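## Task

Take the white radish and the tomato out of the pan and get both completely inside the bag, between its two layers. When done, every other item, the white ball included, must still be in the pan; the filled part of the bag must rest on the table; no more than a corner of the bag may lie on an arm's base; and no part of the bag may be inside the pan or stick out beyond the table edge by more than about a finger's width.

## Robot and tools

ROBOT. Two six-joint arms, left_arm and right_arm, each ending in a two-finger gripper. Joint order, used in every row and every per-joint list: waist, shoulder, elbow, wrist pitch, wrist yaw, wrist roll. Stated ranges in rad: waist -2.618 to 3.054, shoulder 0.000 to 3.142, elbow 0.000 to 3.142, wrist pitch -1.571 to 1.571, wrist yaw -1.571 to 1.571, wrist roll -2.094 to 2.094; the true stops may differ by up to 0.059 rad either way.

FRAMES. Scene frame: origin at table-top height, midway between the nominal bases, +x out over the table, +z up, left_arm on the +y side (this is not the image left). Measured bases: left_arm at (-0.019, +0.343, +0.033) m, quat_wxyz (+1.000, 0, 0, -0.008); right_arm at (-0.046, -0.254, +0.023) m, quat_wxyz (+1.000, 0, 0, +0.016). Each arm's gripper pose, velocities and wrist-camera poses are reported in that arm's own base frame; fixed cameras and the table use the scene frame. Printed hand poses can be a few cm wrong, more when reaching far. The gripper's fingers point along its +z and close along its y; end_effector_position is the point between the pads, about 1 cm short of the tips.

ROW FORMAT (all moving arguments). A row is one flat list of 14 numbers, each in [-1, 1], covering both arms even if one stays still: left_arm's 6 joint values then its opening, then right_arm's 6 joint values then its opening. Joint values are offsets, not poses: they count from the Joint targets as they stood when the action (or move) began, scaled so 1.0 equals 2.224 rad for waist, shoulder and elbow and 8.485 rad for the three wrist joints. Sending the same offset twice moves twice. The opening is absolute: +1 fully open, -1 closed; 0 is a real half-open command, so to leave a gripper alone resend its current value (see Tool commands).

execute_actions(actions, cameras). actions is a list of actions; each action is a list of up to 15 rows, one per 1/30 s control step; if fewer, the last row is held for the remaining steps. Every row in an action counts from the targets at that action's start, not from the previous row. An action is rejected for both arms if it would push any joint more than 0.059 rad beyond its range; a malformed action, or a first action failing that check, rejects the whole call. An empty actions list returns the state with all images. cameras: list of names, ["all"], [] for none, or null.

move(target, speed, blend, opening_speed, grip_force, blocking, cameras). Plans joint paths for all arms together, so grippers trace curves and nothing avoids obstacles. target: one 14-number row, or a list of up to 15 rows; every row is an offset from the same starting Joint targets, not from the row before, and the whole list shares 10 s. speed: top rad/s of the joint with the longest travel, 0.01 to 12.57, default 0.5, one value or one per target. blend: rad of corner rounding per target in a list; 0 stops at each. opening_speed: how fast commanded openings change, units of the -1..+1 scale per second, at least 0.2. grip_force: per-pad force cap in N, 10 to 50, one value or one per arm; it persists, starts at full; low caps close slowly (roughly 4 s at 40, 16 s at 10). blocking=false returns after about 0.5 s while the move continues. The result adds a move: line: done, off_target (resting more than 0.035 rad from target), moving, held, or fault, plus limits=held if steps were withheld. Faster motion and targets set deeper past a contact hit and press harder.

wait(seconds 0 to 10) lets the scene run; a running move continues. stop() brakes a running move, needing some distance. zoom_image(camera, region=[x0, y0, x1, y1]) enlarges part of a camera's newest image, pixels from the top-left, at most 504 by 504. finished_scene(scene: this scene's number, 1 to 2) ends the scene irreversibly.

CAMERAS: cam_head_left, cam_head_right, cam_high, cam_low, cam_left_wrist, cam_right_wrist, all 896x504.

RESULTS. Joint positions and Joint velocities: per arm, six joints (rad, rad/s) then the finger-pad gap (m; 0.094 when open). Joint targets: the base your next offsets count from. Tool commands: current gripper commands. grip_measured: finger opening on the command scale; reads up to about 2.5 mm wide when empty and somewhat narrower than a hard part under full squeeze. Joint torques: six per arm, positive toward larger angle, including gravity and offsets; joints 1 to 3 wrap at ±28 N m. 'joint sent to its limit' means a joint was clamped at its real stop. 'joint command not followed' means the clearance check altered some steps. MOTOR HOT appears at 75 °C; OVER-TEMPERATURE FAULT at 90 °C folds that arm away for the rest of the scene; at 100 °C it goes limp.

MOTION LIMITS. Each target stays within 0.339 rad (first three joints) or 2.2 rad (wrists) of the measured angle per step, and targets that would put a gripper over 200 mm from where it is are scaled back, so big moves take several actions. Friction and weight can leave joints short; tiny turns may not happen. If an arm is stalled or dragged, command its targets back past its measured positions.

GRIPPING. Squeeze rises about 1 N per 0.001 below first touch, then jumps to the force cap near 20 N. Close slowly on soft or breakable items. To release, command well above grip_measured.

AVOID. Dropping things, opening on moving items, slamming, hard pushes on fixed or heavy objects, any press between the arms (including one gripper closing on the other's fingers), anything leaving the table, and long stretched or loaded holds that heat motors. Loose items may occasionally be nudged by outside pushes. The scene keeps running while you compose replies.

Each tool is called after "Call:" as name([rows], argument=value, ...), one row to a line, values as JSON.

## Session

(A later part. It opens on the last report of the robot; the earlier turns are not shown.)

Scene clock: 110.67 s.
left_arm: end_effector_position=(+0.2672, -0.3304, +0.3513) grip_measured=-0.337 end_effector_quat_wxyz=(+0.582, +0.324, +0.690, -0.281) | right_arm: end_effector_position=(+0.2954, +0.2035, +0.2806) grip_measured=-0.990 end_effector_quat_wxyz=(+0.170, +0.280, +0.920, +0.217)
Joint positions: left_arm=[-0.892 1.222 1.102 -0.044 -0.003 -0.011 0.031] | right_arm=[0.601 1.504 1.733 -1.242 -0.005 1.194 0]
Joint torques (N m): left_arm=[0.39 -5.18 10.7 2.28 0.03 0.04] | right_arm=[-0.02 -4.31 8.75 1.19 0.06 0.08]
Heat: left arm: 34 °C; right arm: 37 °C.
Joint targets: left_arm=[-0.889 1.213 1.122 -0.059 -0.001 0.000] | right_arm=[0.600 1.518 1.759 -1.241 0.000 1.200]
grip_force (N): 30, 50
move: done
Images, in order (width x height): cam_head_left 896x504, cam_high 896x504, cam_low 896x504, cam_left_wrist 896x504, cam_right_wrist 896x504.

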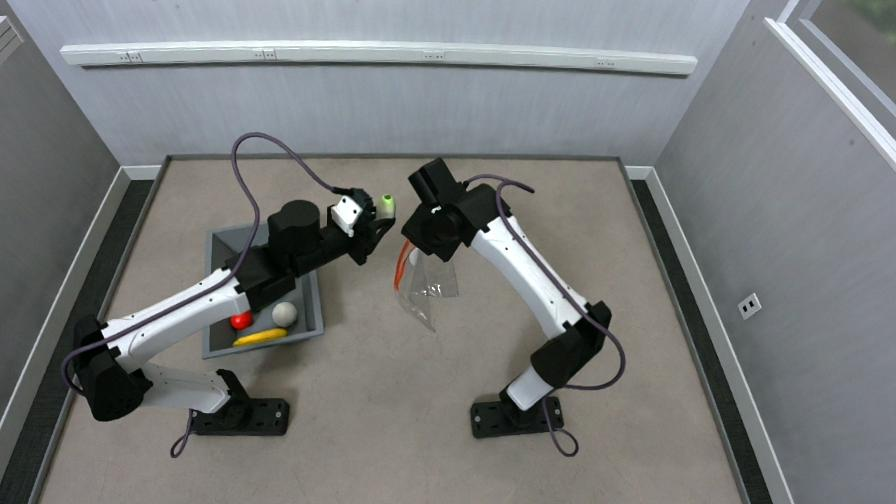

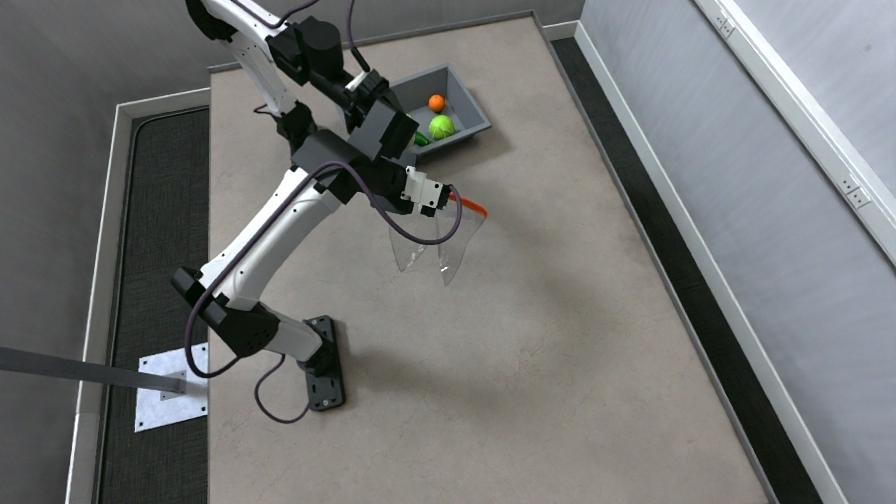

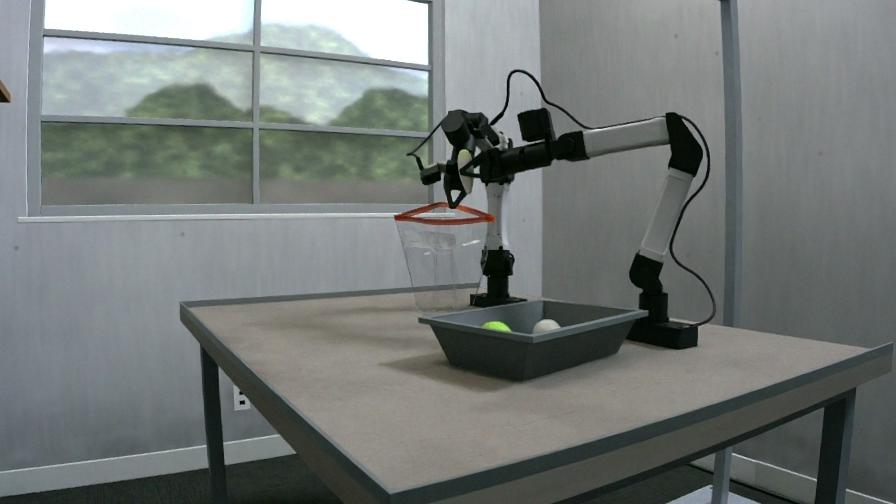

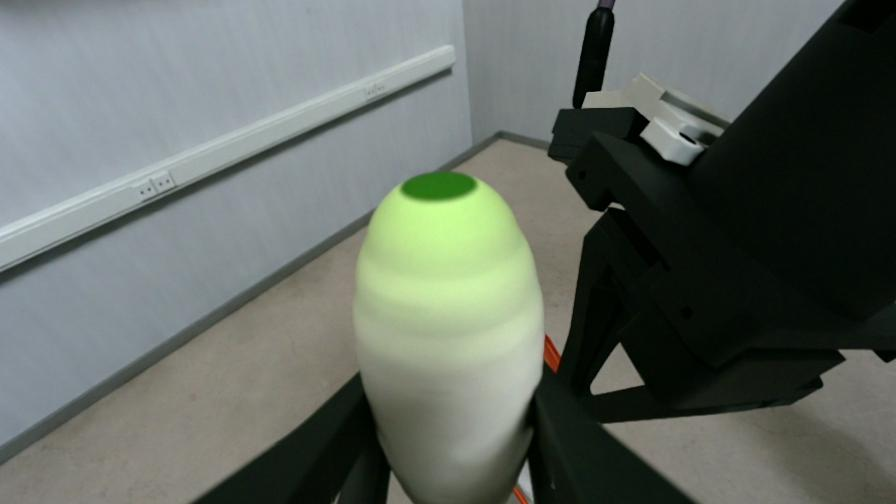

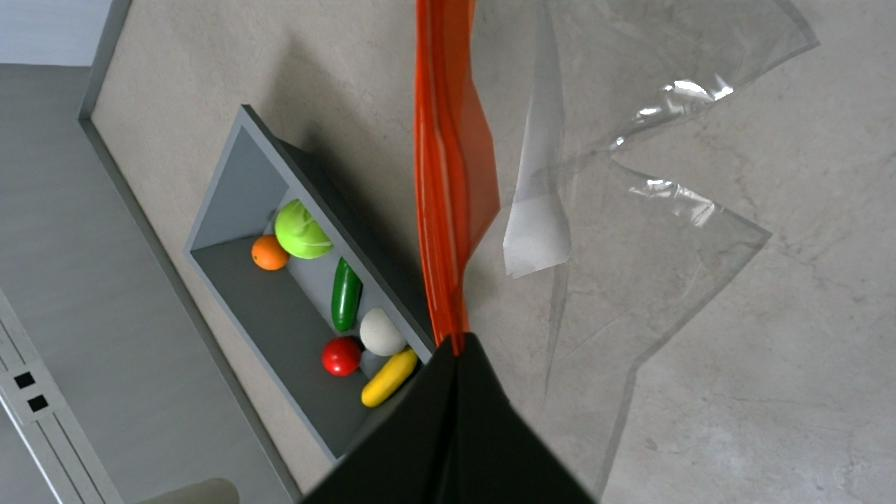

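Call:
move(target=[0.085, -0.2853, -0.1036, -0.0653, 0, 0, -0.45, 0, 0, 0, 0, 0, 0, -1], speed=0.7, cameras=["cam_left_wrist"])

Call:
zoom_image(camera="cam_left_wrist", region=[440, 0, 896, 400])

Scene clock: 112.93 s.
left_arm: end_effector_position=(+0.1912, -0.1625, +0.3257) grip_measured=-0.337 end_effector_quat_wxyz=(+0.566, +0.271, +0.750, -0.211) | right_arm: end_effector_position=(+0.2953, +0.2034, +0.2805) grip_measured=-0.990 end_effector_quat_wxyz=(+0.170, +0.280, +0.920, +0.217)
Joint positions: left_arm=[-0.707 0.579 0.903 -0.598 -0.003 -0.011 0.031] | right_arm=[0.601 1.504 1.733 -1.242 -0.005 1.194 0]
Joint torques (N m): left_arm=[0.68 0.94 6.54 2.28 0.03 0.06] | right_arm=[-0.05 -4.33 8.72 1.19 0.06 0.08]
Heat: left arm: 34 °C; right arm: 36 °C.
Joint targets: left_arm=[-0.700 0.579 0.892 -0.613 -0.001 0.000] | right_arm=[0.600 1.518 1.759 -1.241 0.000 1.200]
grip_force (N): 30, 50
move: done
Images, in order (width x height): cam_left_wrist 896x504.

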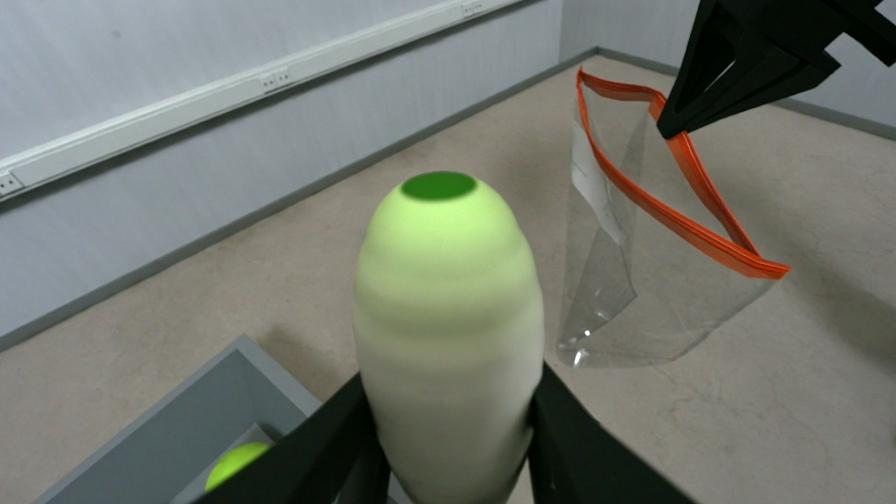

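Scaled by 1.105 from the camera's 896x504 image, which has a finer 1280x720 frame.

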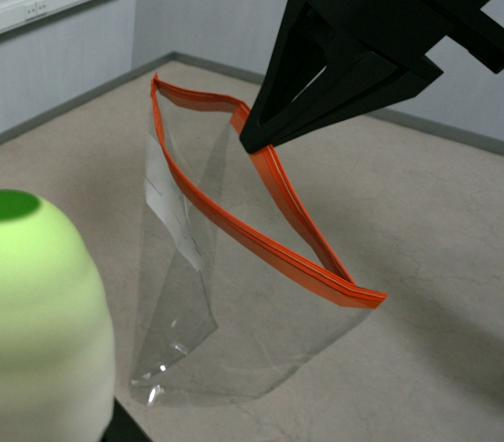

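Call:
move([
  [-0.085, 0.2853, 0.1036, 0.0653, 0, 0, -0.45, 0, 0, 0, 0, 0, 0, -1],
  [-0.085, 0.383, 0.1034, 0.092, 0, 0, -0.45, 0, 0, 0, 0, 0, 0, -1],
], speed=[0.7, 0.25], blend=0.03, cameras=["cam_left_wrist", "cam_low", "cam_right_wrist", "cam_head_left"])

Call:
zoom_image(camera="cam_low", region=[370, 130, 570, 330])

Call:
zoom_image(camera="cam_right_wrist", region=[250, 100, 650, 450])

Scene clock: 117.60 s.
left_arm: end_effector_position=(+0.3023, -0.3682, +0.3119) grip_measured=-0.337 end_effector_quat_wxyz=(+0.583, +0.322, +0.692, -0.279) | right_arm: end_effector_position=(+0.2953, +0.2034, +0.2805) grip_measured=-0.990 end_effector_quat_wxyz=(+0.170, +0.280, +0.920, +0.217)
Joint positions: left_arm=[-0.884 1.421 1.095 0.16 -0.003 -0.011 0.031] | right_arm=[0.601 1.504 1.733 -1.242 -0.005 1.194 0]
Joint torques (N m): left_arm=[-0.16 -5.55 11.41 2.55 0.02 0.05] | right_arm=[-0.03 -4.31 8.75 1.2 0.06 0.08]
Heat: left arm: 35 °C; right arm: 36 °C.
Joint targets: left_arm=[-0.889 1.431 1.122 0.167 -0.001 0.000] | right_arm=[0.600 1.518 1.759 -1.241 0.000 1.200]
grip_force (N): 30, 50
move: done
Images, in order (width x height): cam_head_left 896x504, cam_low 896x504, cam_left_wrist 896x504, cam_right_wrist 896x504.

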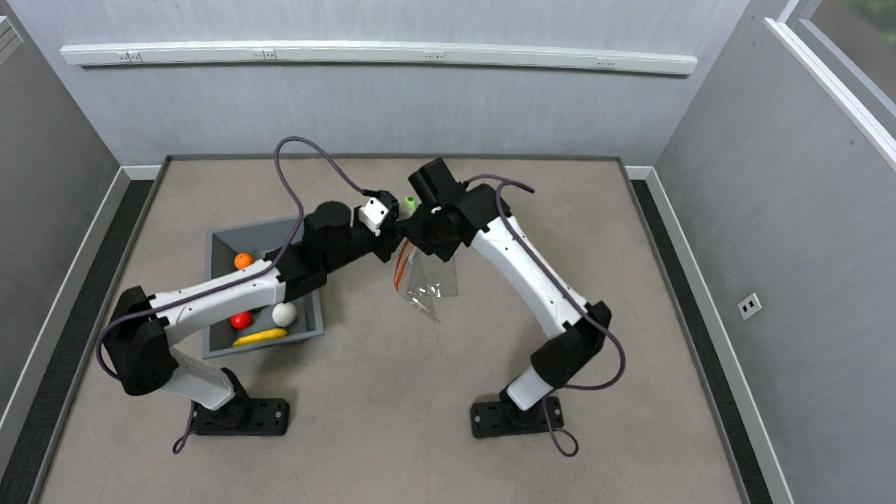

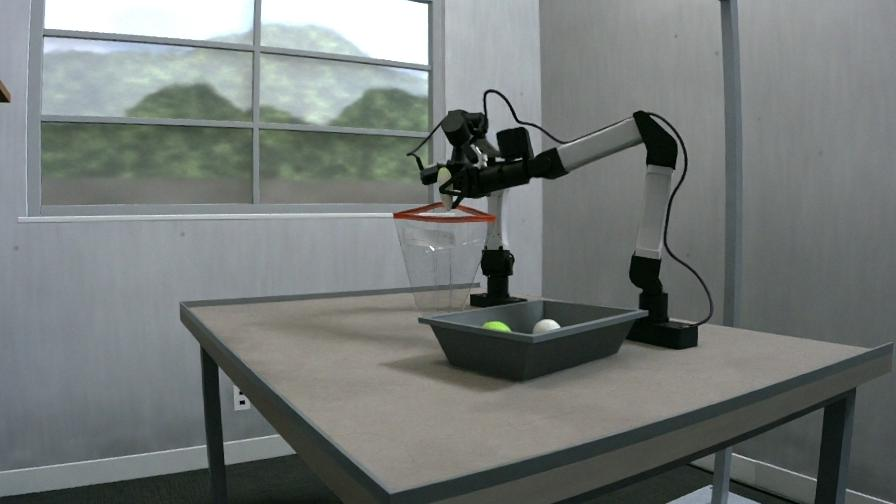

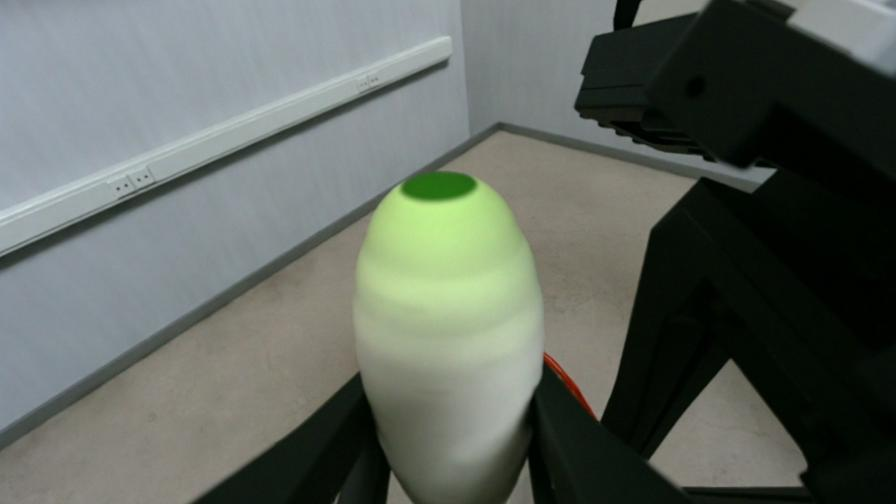

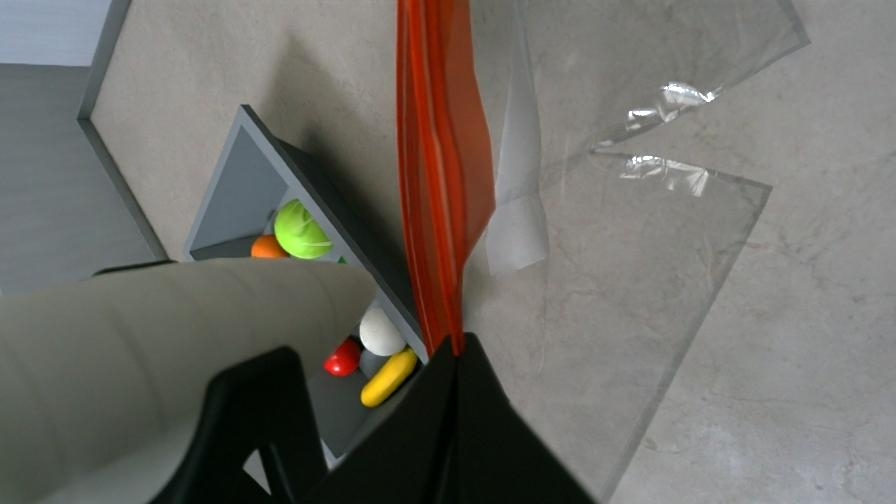

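Scaled by 2.520 from the camera's 896x504 image, which has a finer 1280x720 frame.

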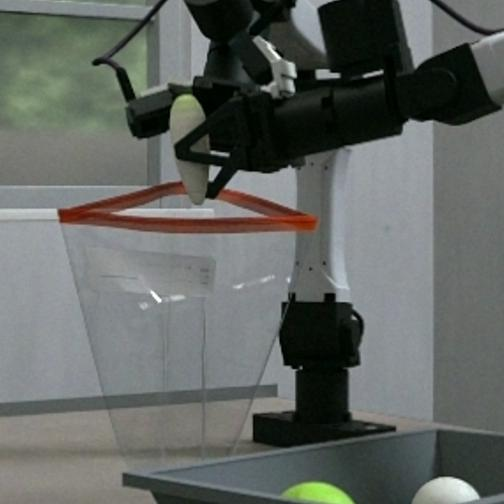

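Scaled by 1.260 from the camera's 896x504 image, which has a finer 1280x720 frame.

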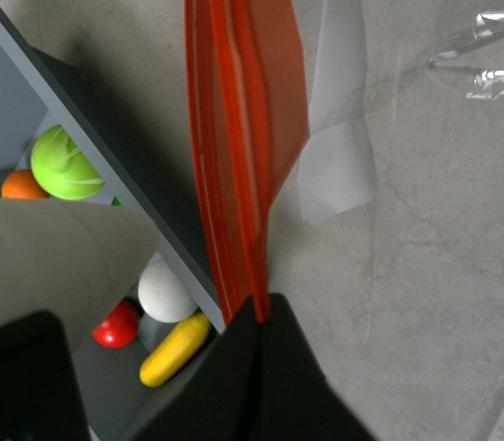

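Call:
move([
  [0.005, 0.0358, 0.0323, 0.001, 0, 0, -0.45, 0, 0, 0, 0, 0, 0, -1],
  [0.005, 0.061, -0.0625, 0.0325, 0, 0, -0.45, 0, 0, 0, 0, 0, 0, -1],
], speed=[0.2, 0.12], cameras=["cam_left_wrist", "cam_low", "cam_right_wrist", "cam_head_left"])

Call:
zoom_image(camera="cam_low", region=[370, 130, 570, 330])

Call:
zoom_image(camera="cam_right_wrist", region=[250, 100, 650, 450])

Scene clock: 122.13 s.
left_arm: end_effector_position=(+0.3187, -0.3862, +0.2720) grip_measured=-0.337 end_effector_quat_wxyz=(+0.601, +0.314, +0.677, -0.286) | right_arm: end_effector_position=(+0.2937, +0.2008, +0.2788) grip_measured=-0.990 end_effector_quat_wxyz=(+0.168, +0.283, +0.921, +0.210)
Joint positions: left_arm=[-0.882 1.549 0.997 0.439 -0.003 -0.01 0.031] | right_arm=[0.601 1.504 1.733 -1.256 0.003 1.196 0]
Joint torques (N m): left_arm=[0.51 -5.86 7.1 2.48 0.03 0.04] | right_arm=[-0.03 -4.31 8.72 1.31 -0.01 0.06]
Heat: left arm: 35 °C; right arm: 35 °C.
Joint targets: left_arm=[-0.878 1.566 0.983 0.443 -0.001 0.000] | right_arm=[0.600 1.518 1.759 -1.241 0.000 1.200]
grip_force (N): 30, 50
move: done
Images, in order (width x height): cam_head_left 896x504, cam_low 896x504, cam_left_wrist 896x504, cam_right_wrist 896x504.

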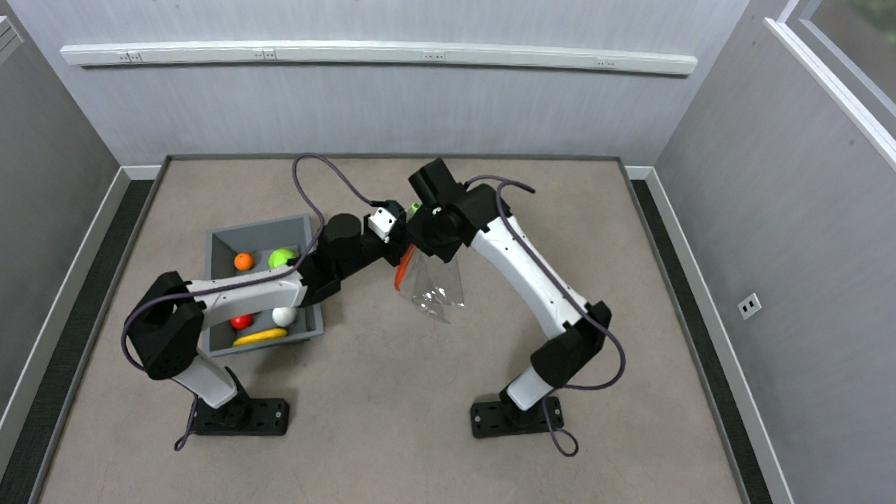

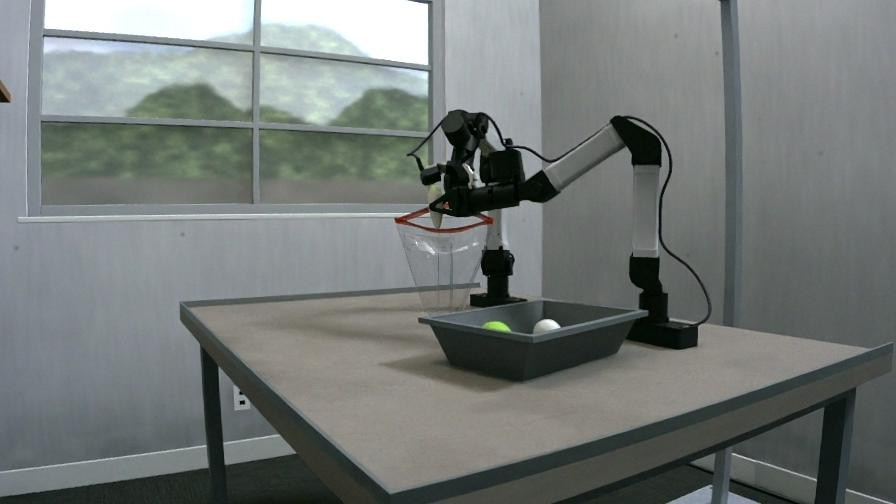

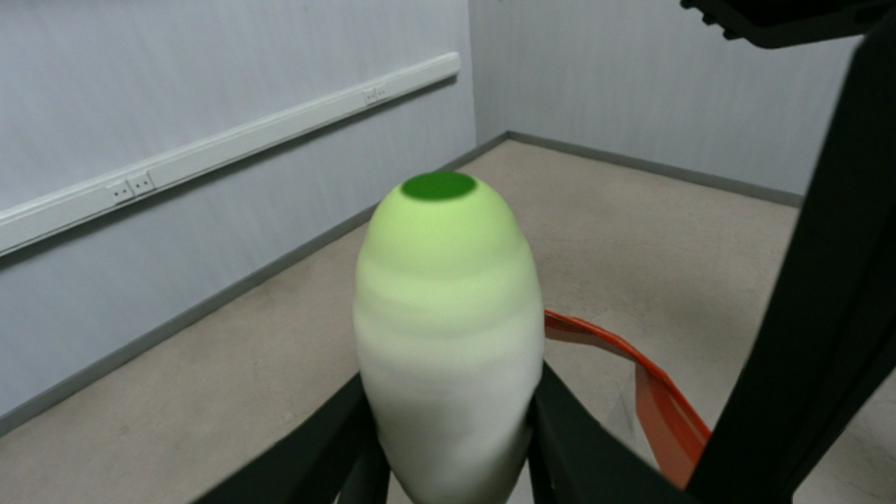

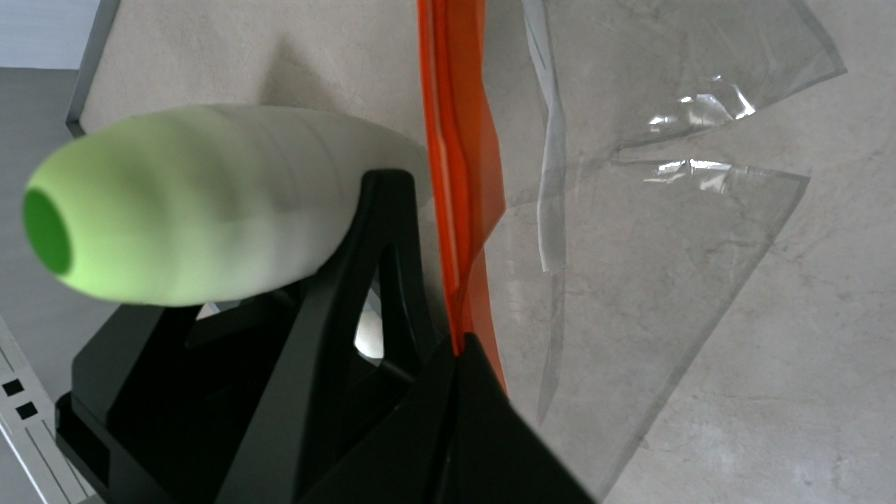

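Scaled by 2.520 from the camera's 896x504 image, which has a finer 1280x720 frame.

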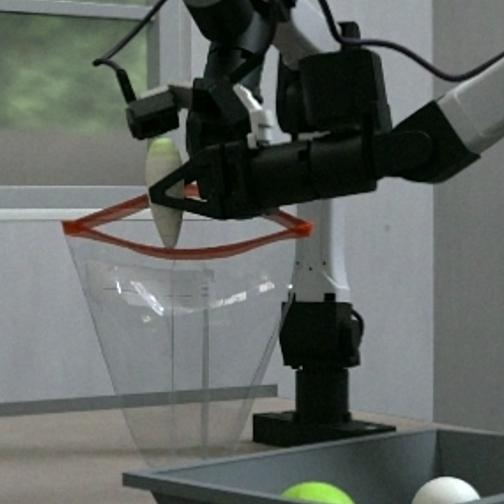

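Scaled by 1.260 from the camera's 896x504 image, which has a finer 1280x720 frame.

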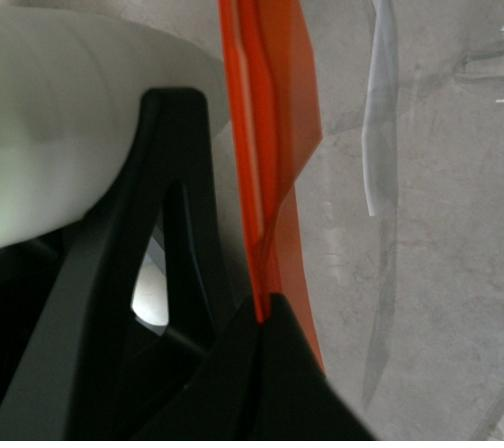

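Call:
move([
  [0, -0.0249, 0.0948, -0.0315, 0, 0, -0.45, 0, 0, 0, 0, 0, 0, -1],
  [0, 0.065, -0.0397, 0.0841, 0, 0, -0.45, 0, 0, 0, 0, 0, 0, -1],
], speed=[0.2, 0.4], blend=0.02, cameras=["cam_left_wrist", "cam_low", "cam_right_wrist"])

Call:
zoom_image(camera="cam_low", region=[370, 130, 570, 330])

Call:
zoom_image(camera="cam_right_wrist", region=[250, 100, 650, 450])

Scene clock: 128.37 s.
left_arm: end_effector_position=(+0.3195, -0.3848, +0.3308) grip_measured=-0.337 end_effector_quat_wxyz=(+0.743, +0.240, +0.517, -0.351) | right_arm: end_effector_position=(+0.2952, +0.2026, +0.2829) grip_measured=-0.990 end_effector_quat_wxyz=(+0.172, +0.282, +0.919, +0.216)
Joint positions: left_arm=[-0.879 1.695 0.906 1.148 -0.003 -0.006 0.031] | right_arm=[0.601 1.504 1.742 -1.249 -0.001 1.196 0]
Joint torques (N m): left_arm=[0.27 -6.54 6.45 2.21 0.04 0] | right_arm=[-0.02 -4.3 7.84 1.27 0.02 0.06]
Heat: left arm: 35 °C; right arm: 35 °C.
Joint targets: left_arm=[-0.878 1.711 0.895 1.157 -0.001 0.000] | right_arm=[0.600 1.518 1.759 -1.241 0.000 1.200]
grip_force (N): 30, 50
move: done
Images, in order (width x height): cam_low 896x504, cam_left_wrist 896x504, cam_right_wrist 896x504.

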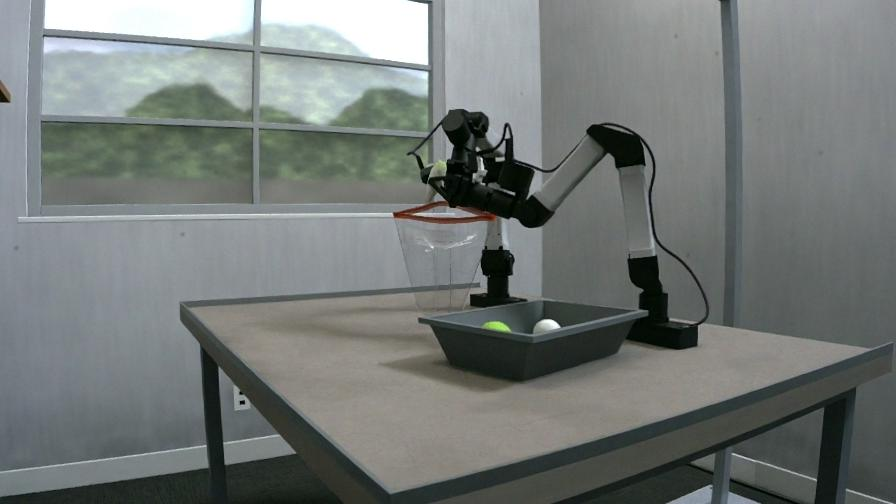

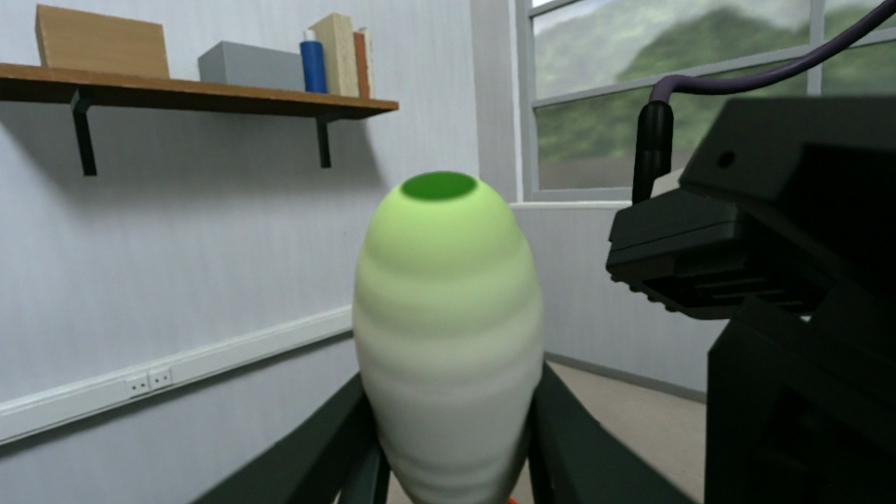

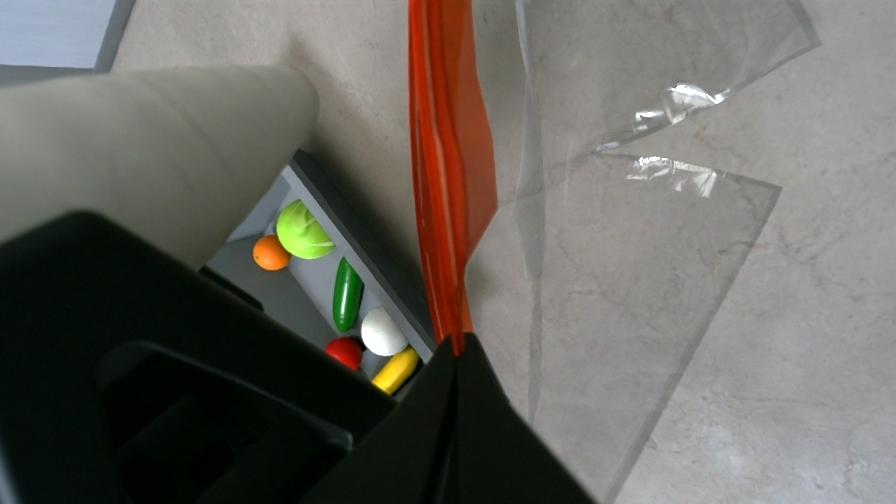

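Scaled by 2.520 from the camera's 896x504 image, which has a finer 1280x720 frame.

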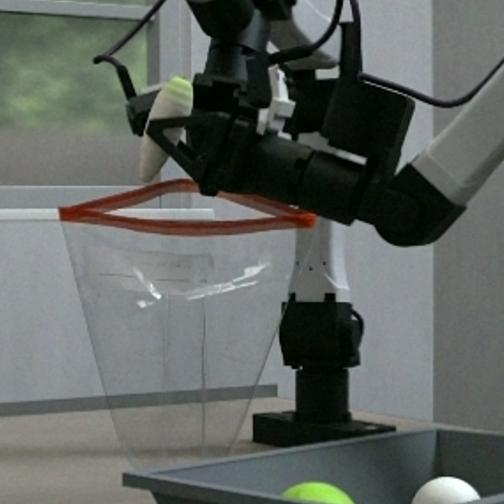

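Scaled by 1.260 from the camera's 896x504 image, which has a finer 1280x720 frame.

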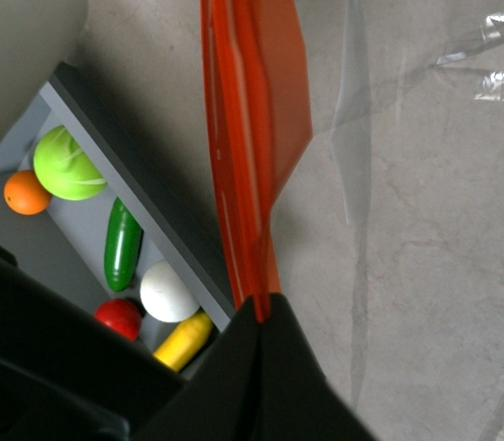

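Call:
move([
  [0, 0.0149, 0.0101, -0.0006, 0, 0, -0.45, 0, 0, 0, 0, 0, 0, -1],
  [0, 0.0945, -0.0356, 0.0322, 0, 0, -0.45, 0, 0, 0, 0, 0, 0, -1],
], speed=[0.2, 0.12], cameras=["cam_left_wrist", "cam_low", "cam_right_wrist"])

Call:
zoom_image(camera="cam_low", region=[370, 130, 570, 330])

Call:
zoom_image(camera="cam_right_wrist", region=[250, 0, 650, 400])

Scene clock: 132.47 s.
left_arm: end_effector_position=(+0.3248, -0.3912, +0.2592) grip_measured=-0.337 end_effector_quat_wxyz=(+0.739, +0.242, +0.522, -0.349) | right_arm: end_effector_position=(+0.2952, +0.2026, +0.2829) grip_measured=-0.990 end_effector_quat_wxyz=(+0.172, +0.282, +0.919, +0.216)
Joint positions: left_arm=[-0.879 1.904 0.826 1.422 -0.003 -0.006 0.031] | right_arm=[0.601 1.504 1.742 -1.249 -0.001 1.196 0]
Joint torques (N m): left_arm=[0.25 -7.21 5.31 2.25 0.04 0] | right_arm=[-0.03 -4.29 7.86 1.26 0.03 0.06]
Heat: left arm: 35 °C; right arm: 34 °C.
Joint targets: left_arm=[-0.878 1.921 0.815 1.430 -0.001 0.000] | right_arm=[0.600 1.518 1.759 -1.241 0.000 1.200]
grip_force (N): 30, 50
move: done
Images, in order (width x height): cam_low 896x504, cam_left_wrist 896x504, cam_right_wrist 896x504.

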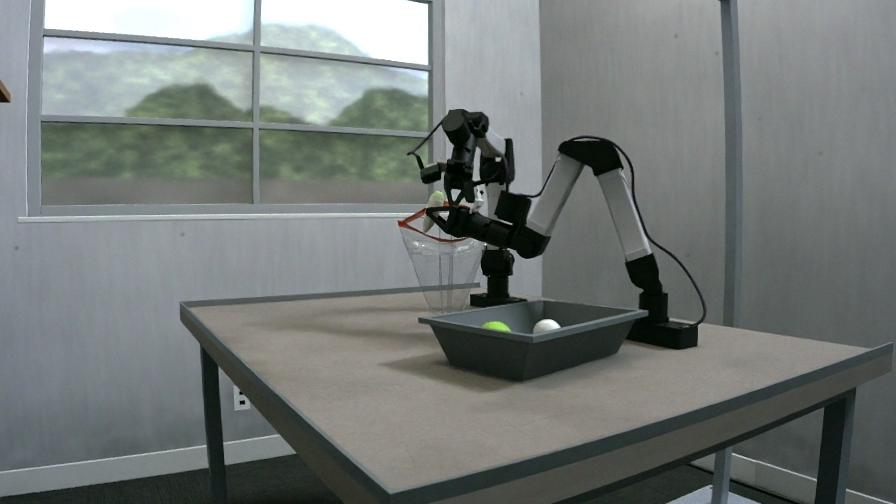

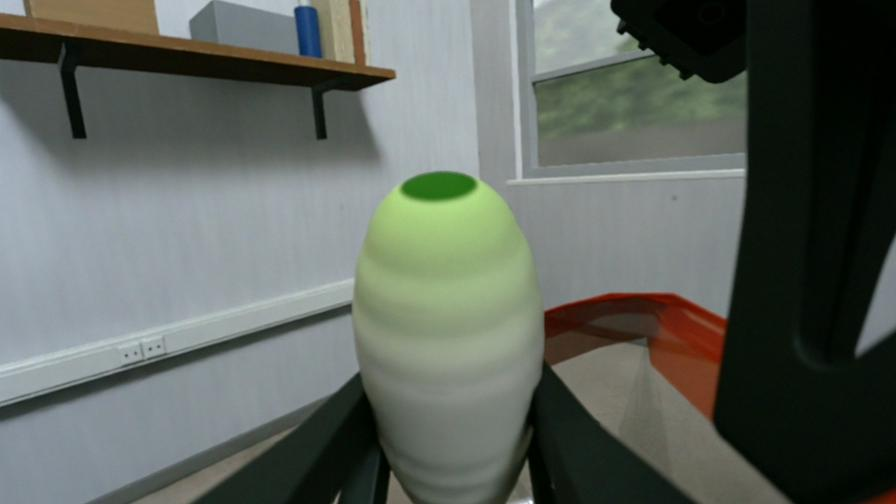

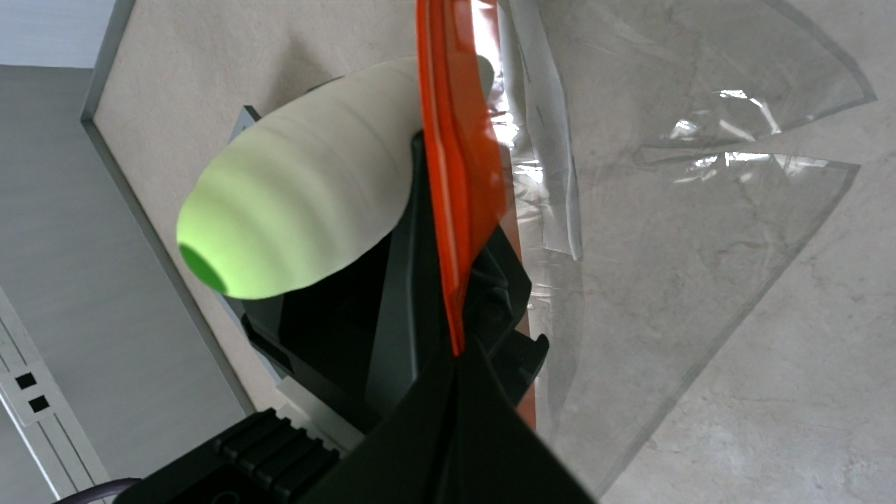

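Scaled by 2.520 from the camera's 896x504 image, which has a finer 1280x720 frame.

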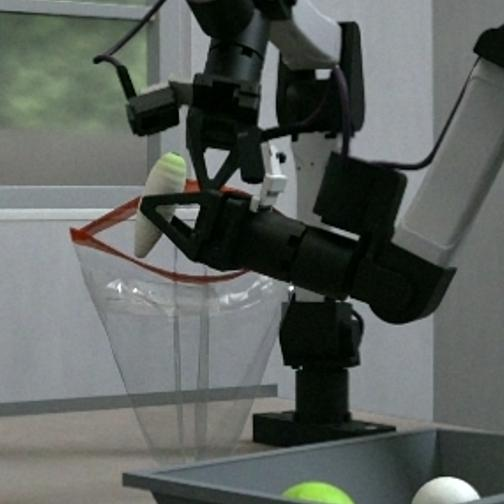

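Scaled by 1.260 from the camera's 896x504 image, which has a finer 1280x720 frame.

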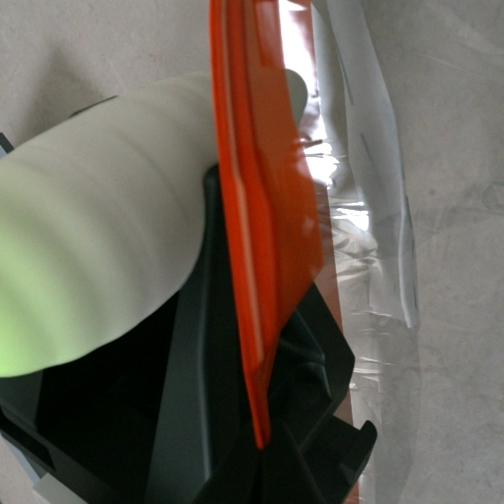

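Call:
move([
  [0, -0.042, -0.0245, -0.0381, 0, 0, -0.45, 0, -0.0473, -0.1602, 0.0296, 0, 0, -1],
  [0, -0.041, -0.021, -0.0682, 0, 0, -0.45, 0, -0.059, -0.2777, 0.0573, 0, 0, -1],
], speed=0.2, blend=0.03, cameras=["cam_left_wrist", "cam_low", "cam_right_wrist", "cam_high", "cam_head_left"])

Call:
zoom_image(camera="cam_low", region=[370, 150, 570, 350])

Call:
zoom_image(camera="cam_right_wrist", region=[250, 0, 650, 400])

Scene clock: 137.37 s.
left_arm: end_effector_position=(+0.3223, -0.3881, +0.1253) grip_measured=-0.337 end_effector_quat_wxyz=(+0.567, +0.328, +0.707, -0.267) | right_arm: end_effector_position=(+0.2928, +0.2009, +0.1498) grip_measured=-0.990 end_effector_quat_wxyz=(+0.159, +0.283, +0.924, +0.200)
Joint positions: left_arm=[-0.879 1.857 0.773 0.868 -0.003 -0.006 0.031] | right_arm=[0.601 1.42 1.144 -0.777 -0.001 1.196 0]
Joint torques (N m): left_arm=[0.29 -10.4 6.15 2.27 0.03 0] | right_arm=[-0.05 -8.36 6.58 1.36 0.02 0.06]
Heat: left arm: 35 °C; right arm: 35 °C.
Joint targets: left_arm=[-0.878 1.830 0.769 0.851 -0.001 0.000] | right_arm=[0.600 1.387 1.141 -0.755 0.000 1.200]
grip_force (N): 30, 50
move: done
Images, in order (width x height): cam_head_left 896x504, cam_high 896x504, cam_low 896x504, cam_left_wrist 896x504, cam_right_wrist 896x504.

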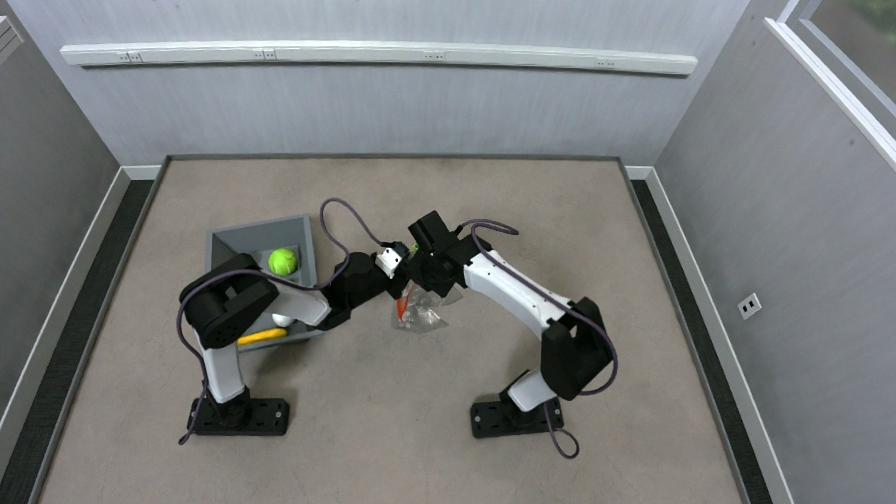

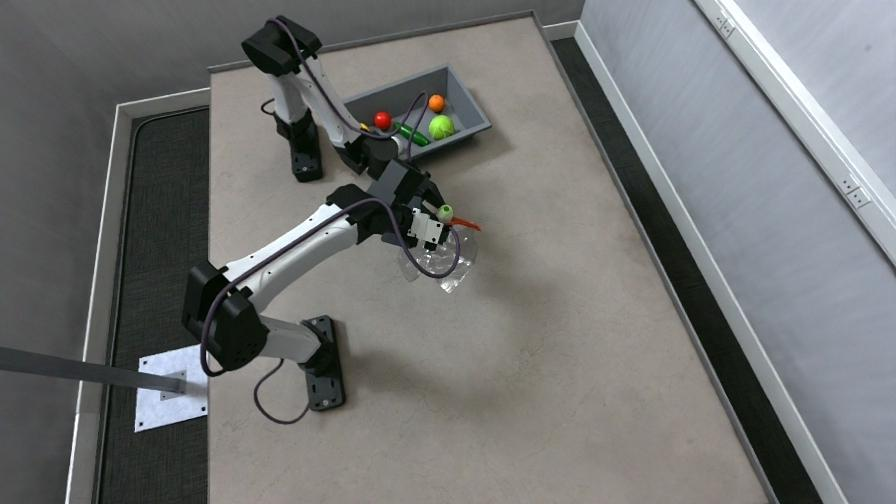

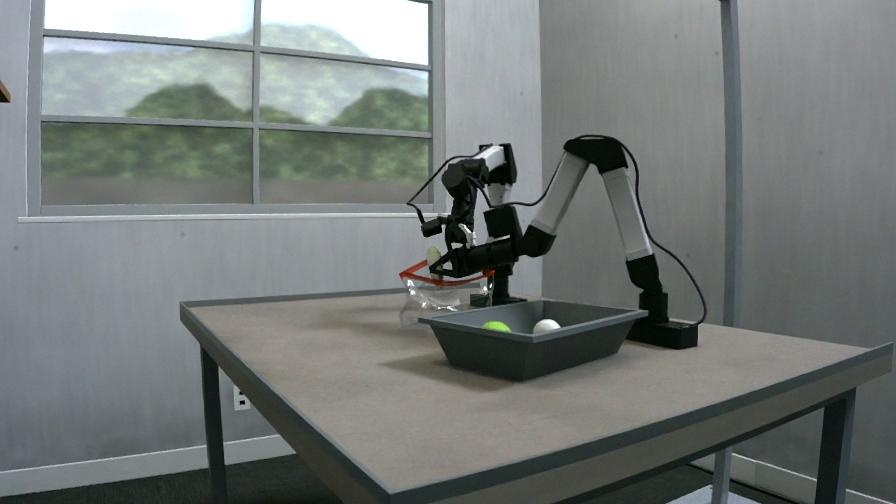

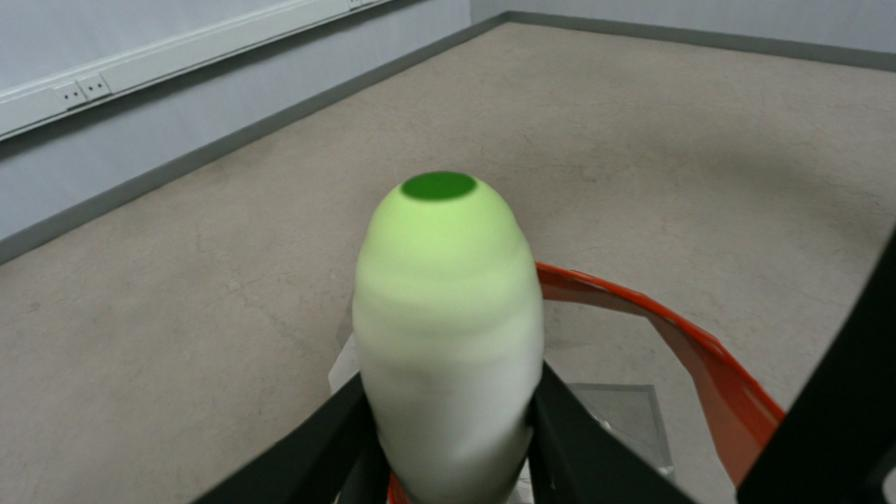

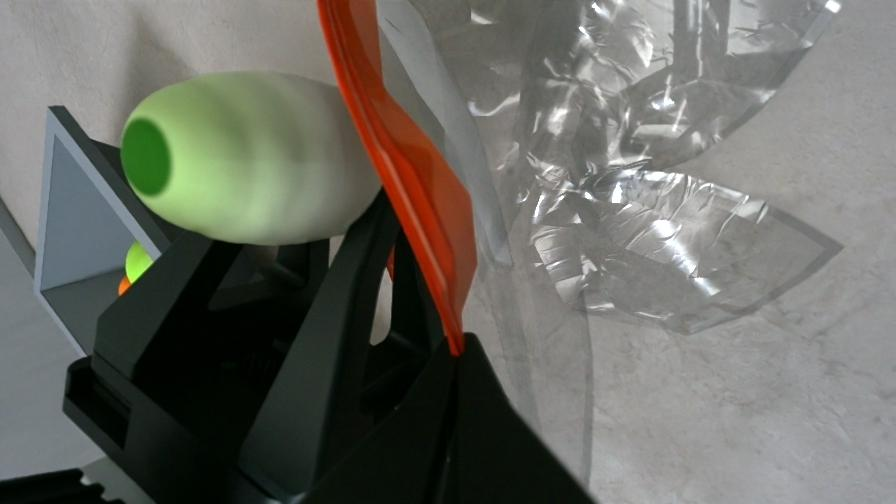

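Scaled by 2.520 from the camera's 896x504 image, which has a finer 1280x720 frame.

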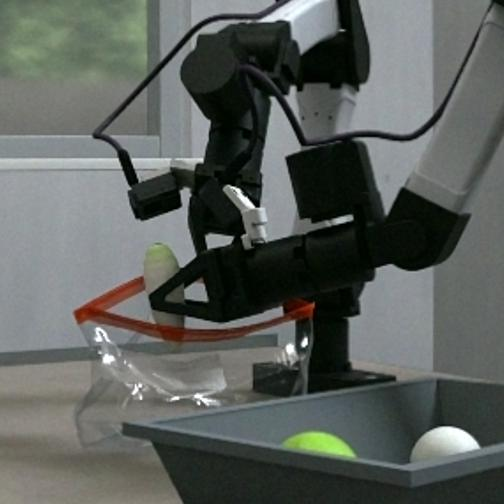

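Scaled by 1.260 from the camera's 896x504 image, which has a finer 1280x720 frame.

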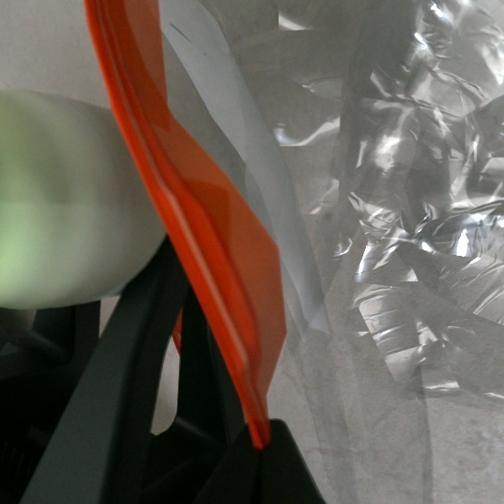

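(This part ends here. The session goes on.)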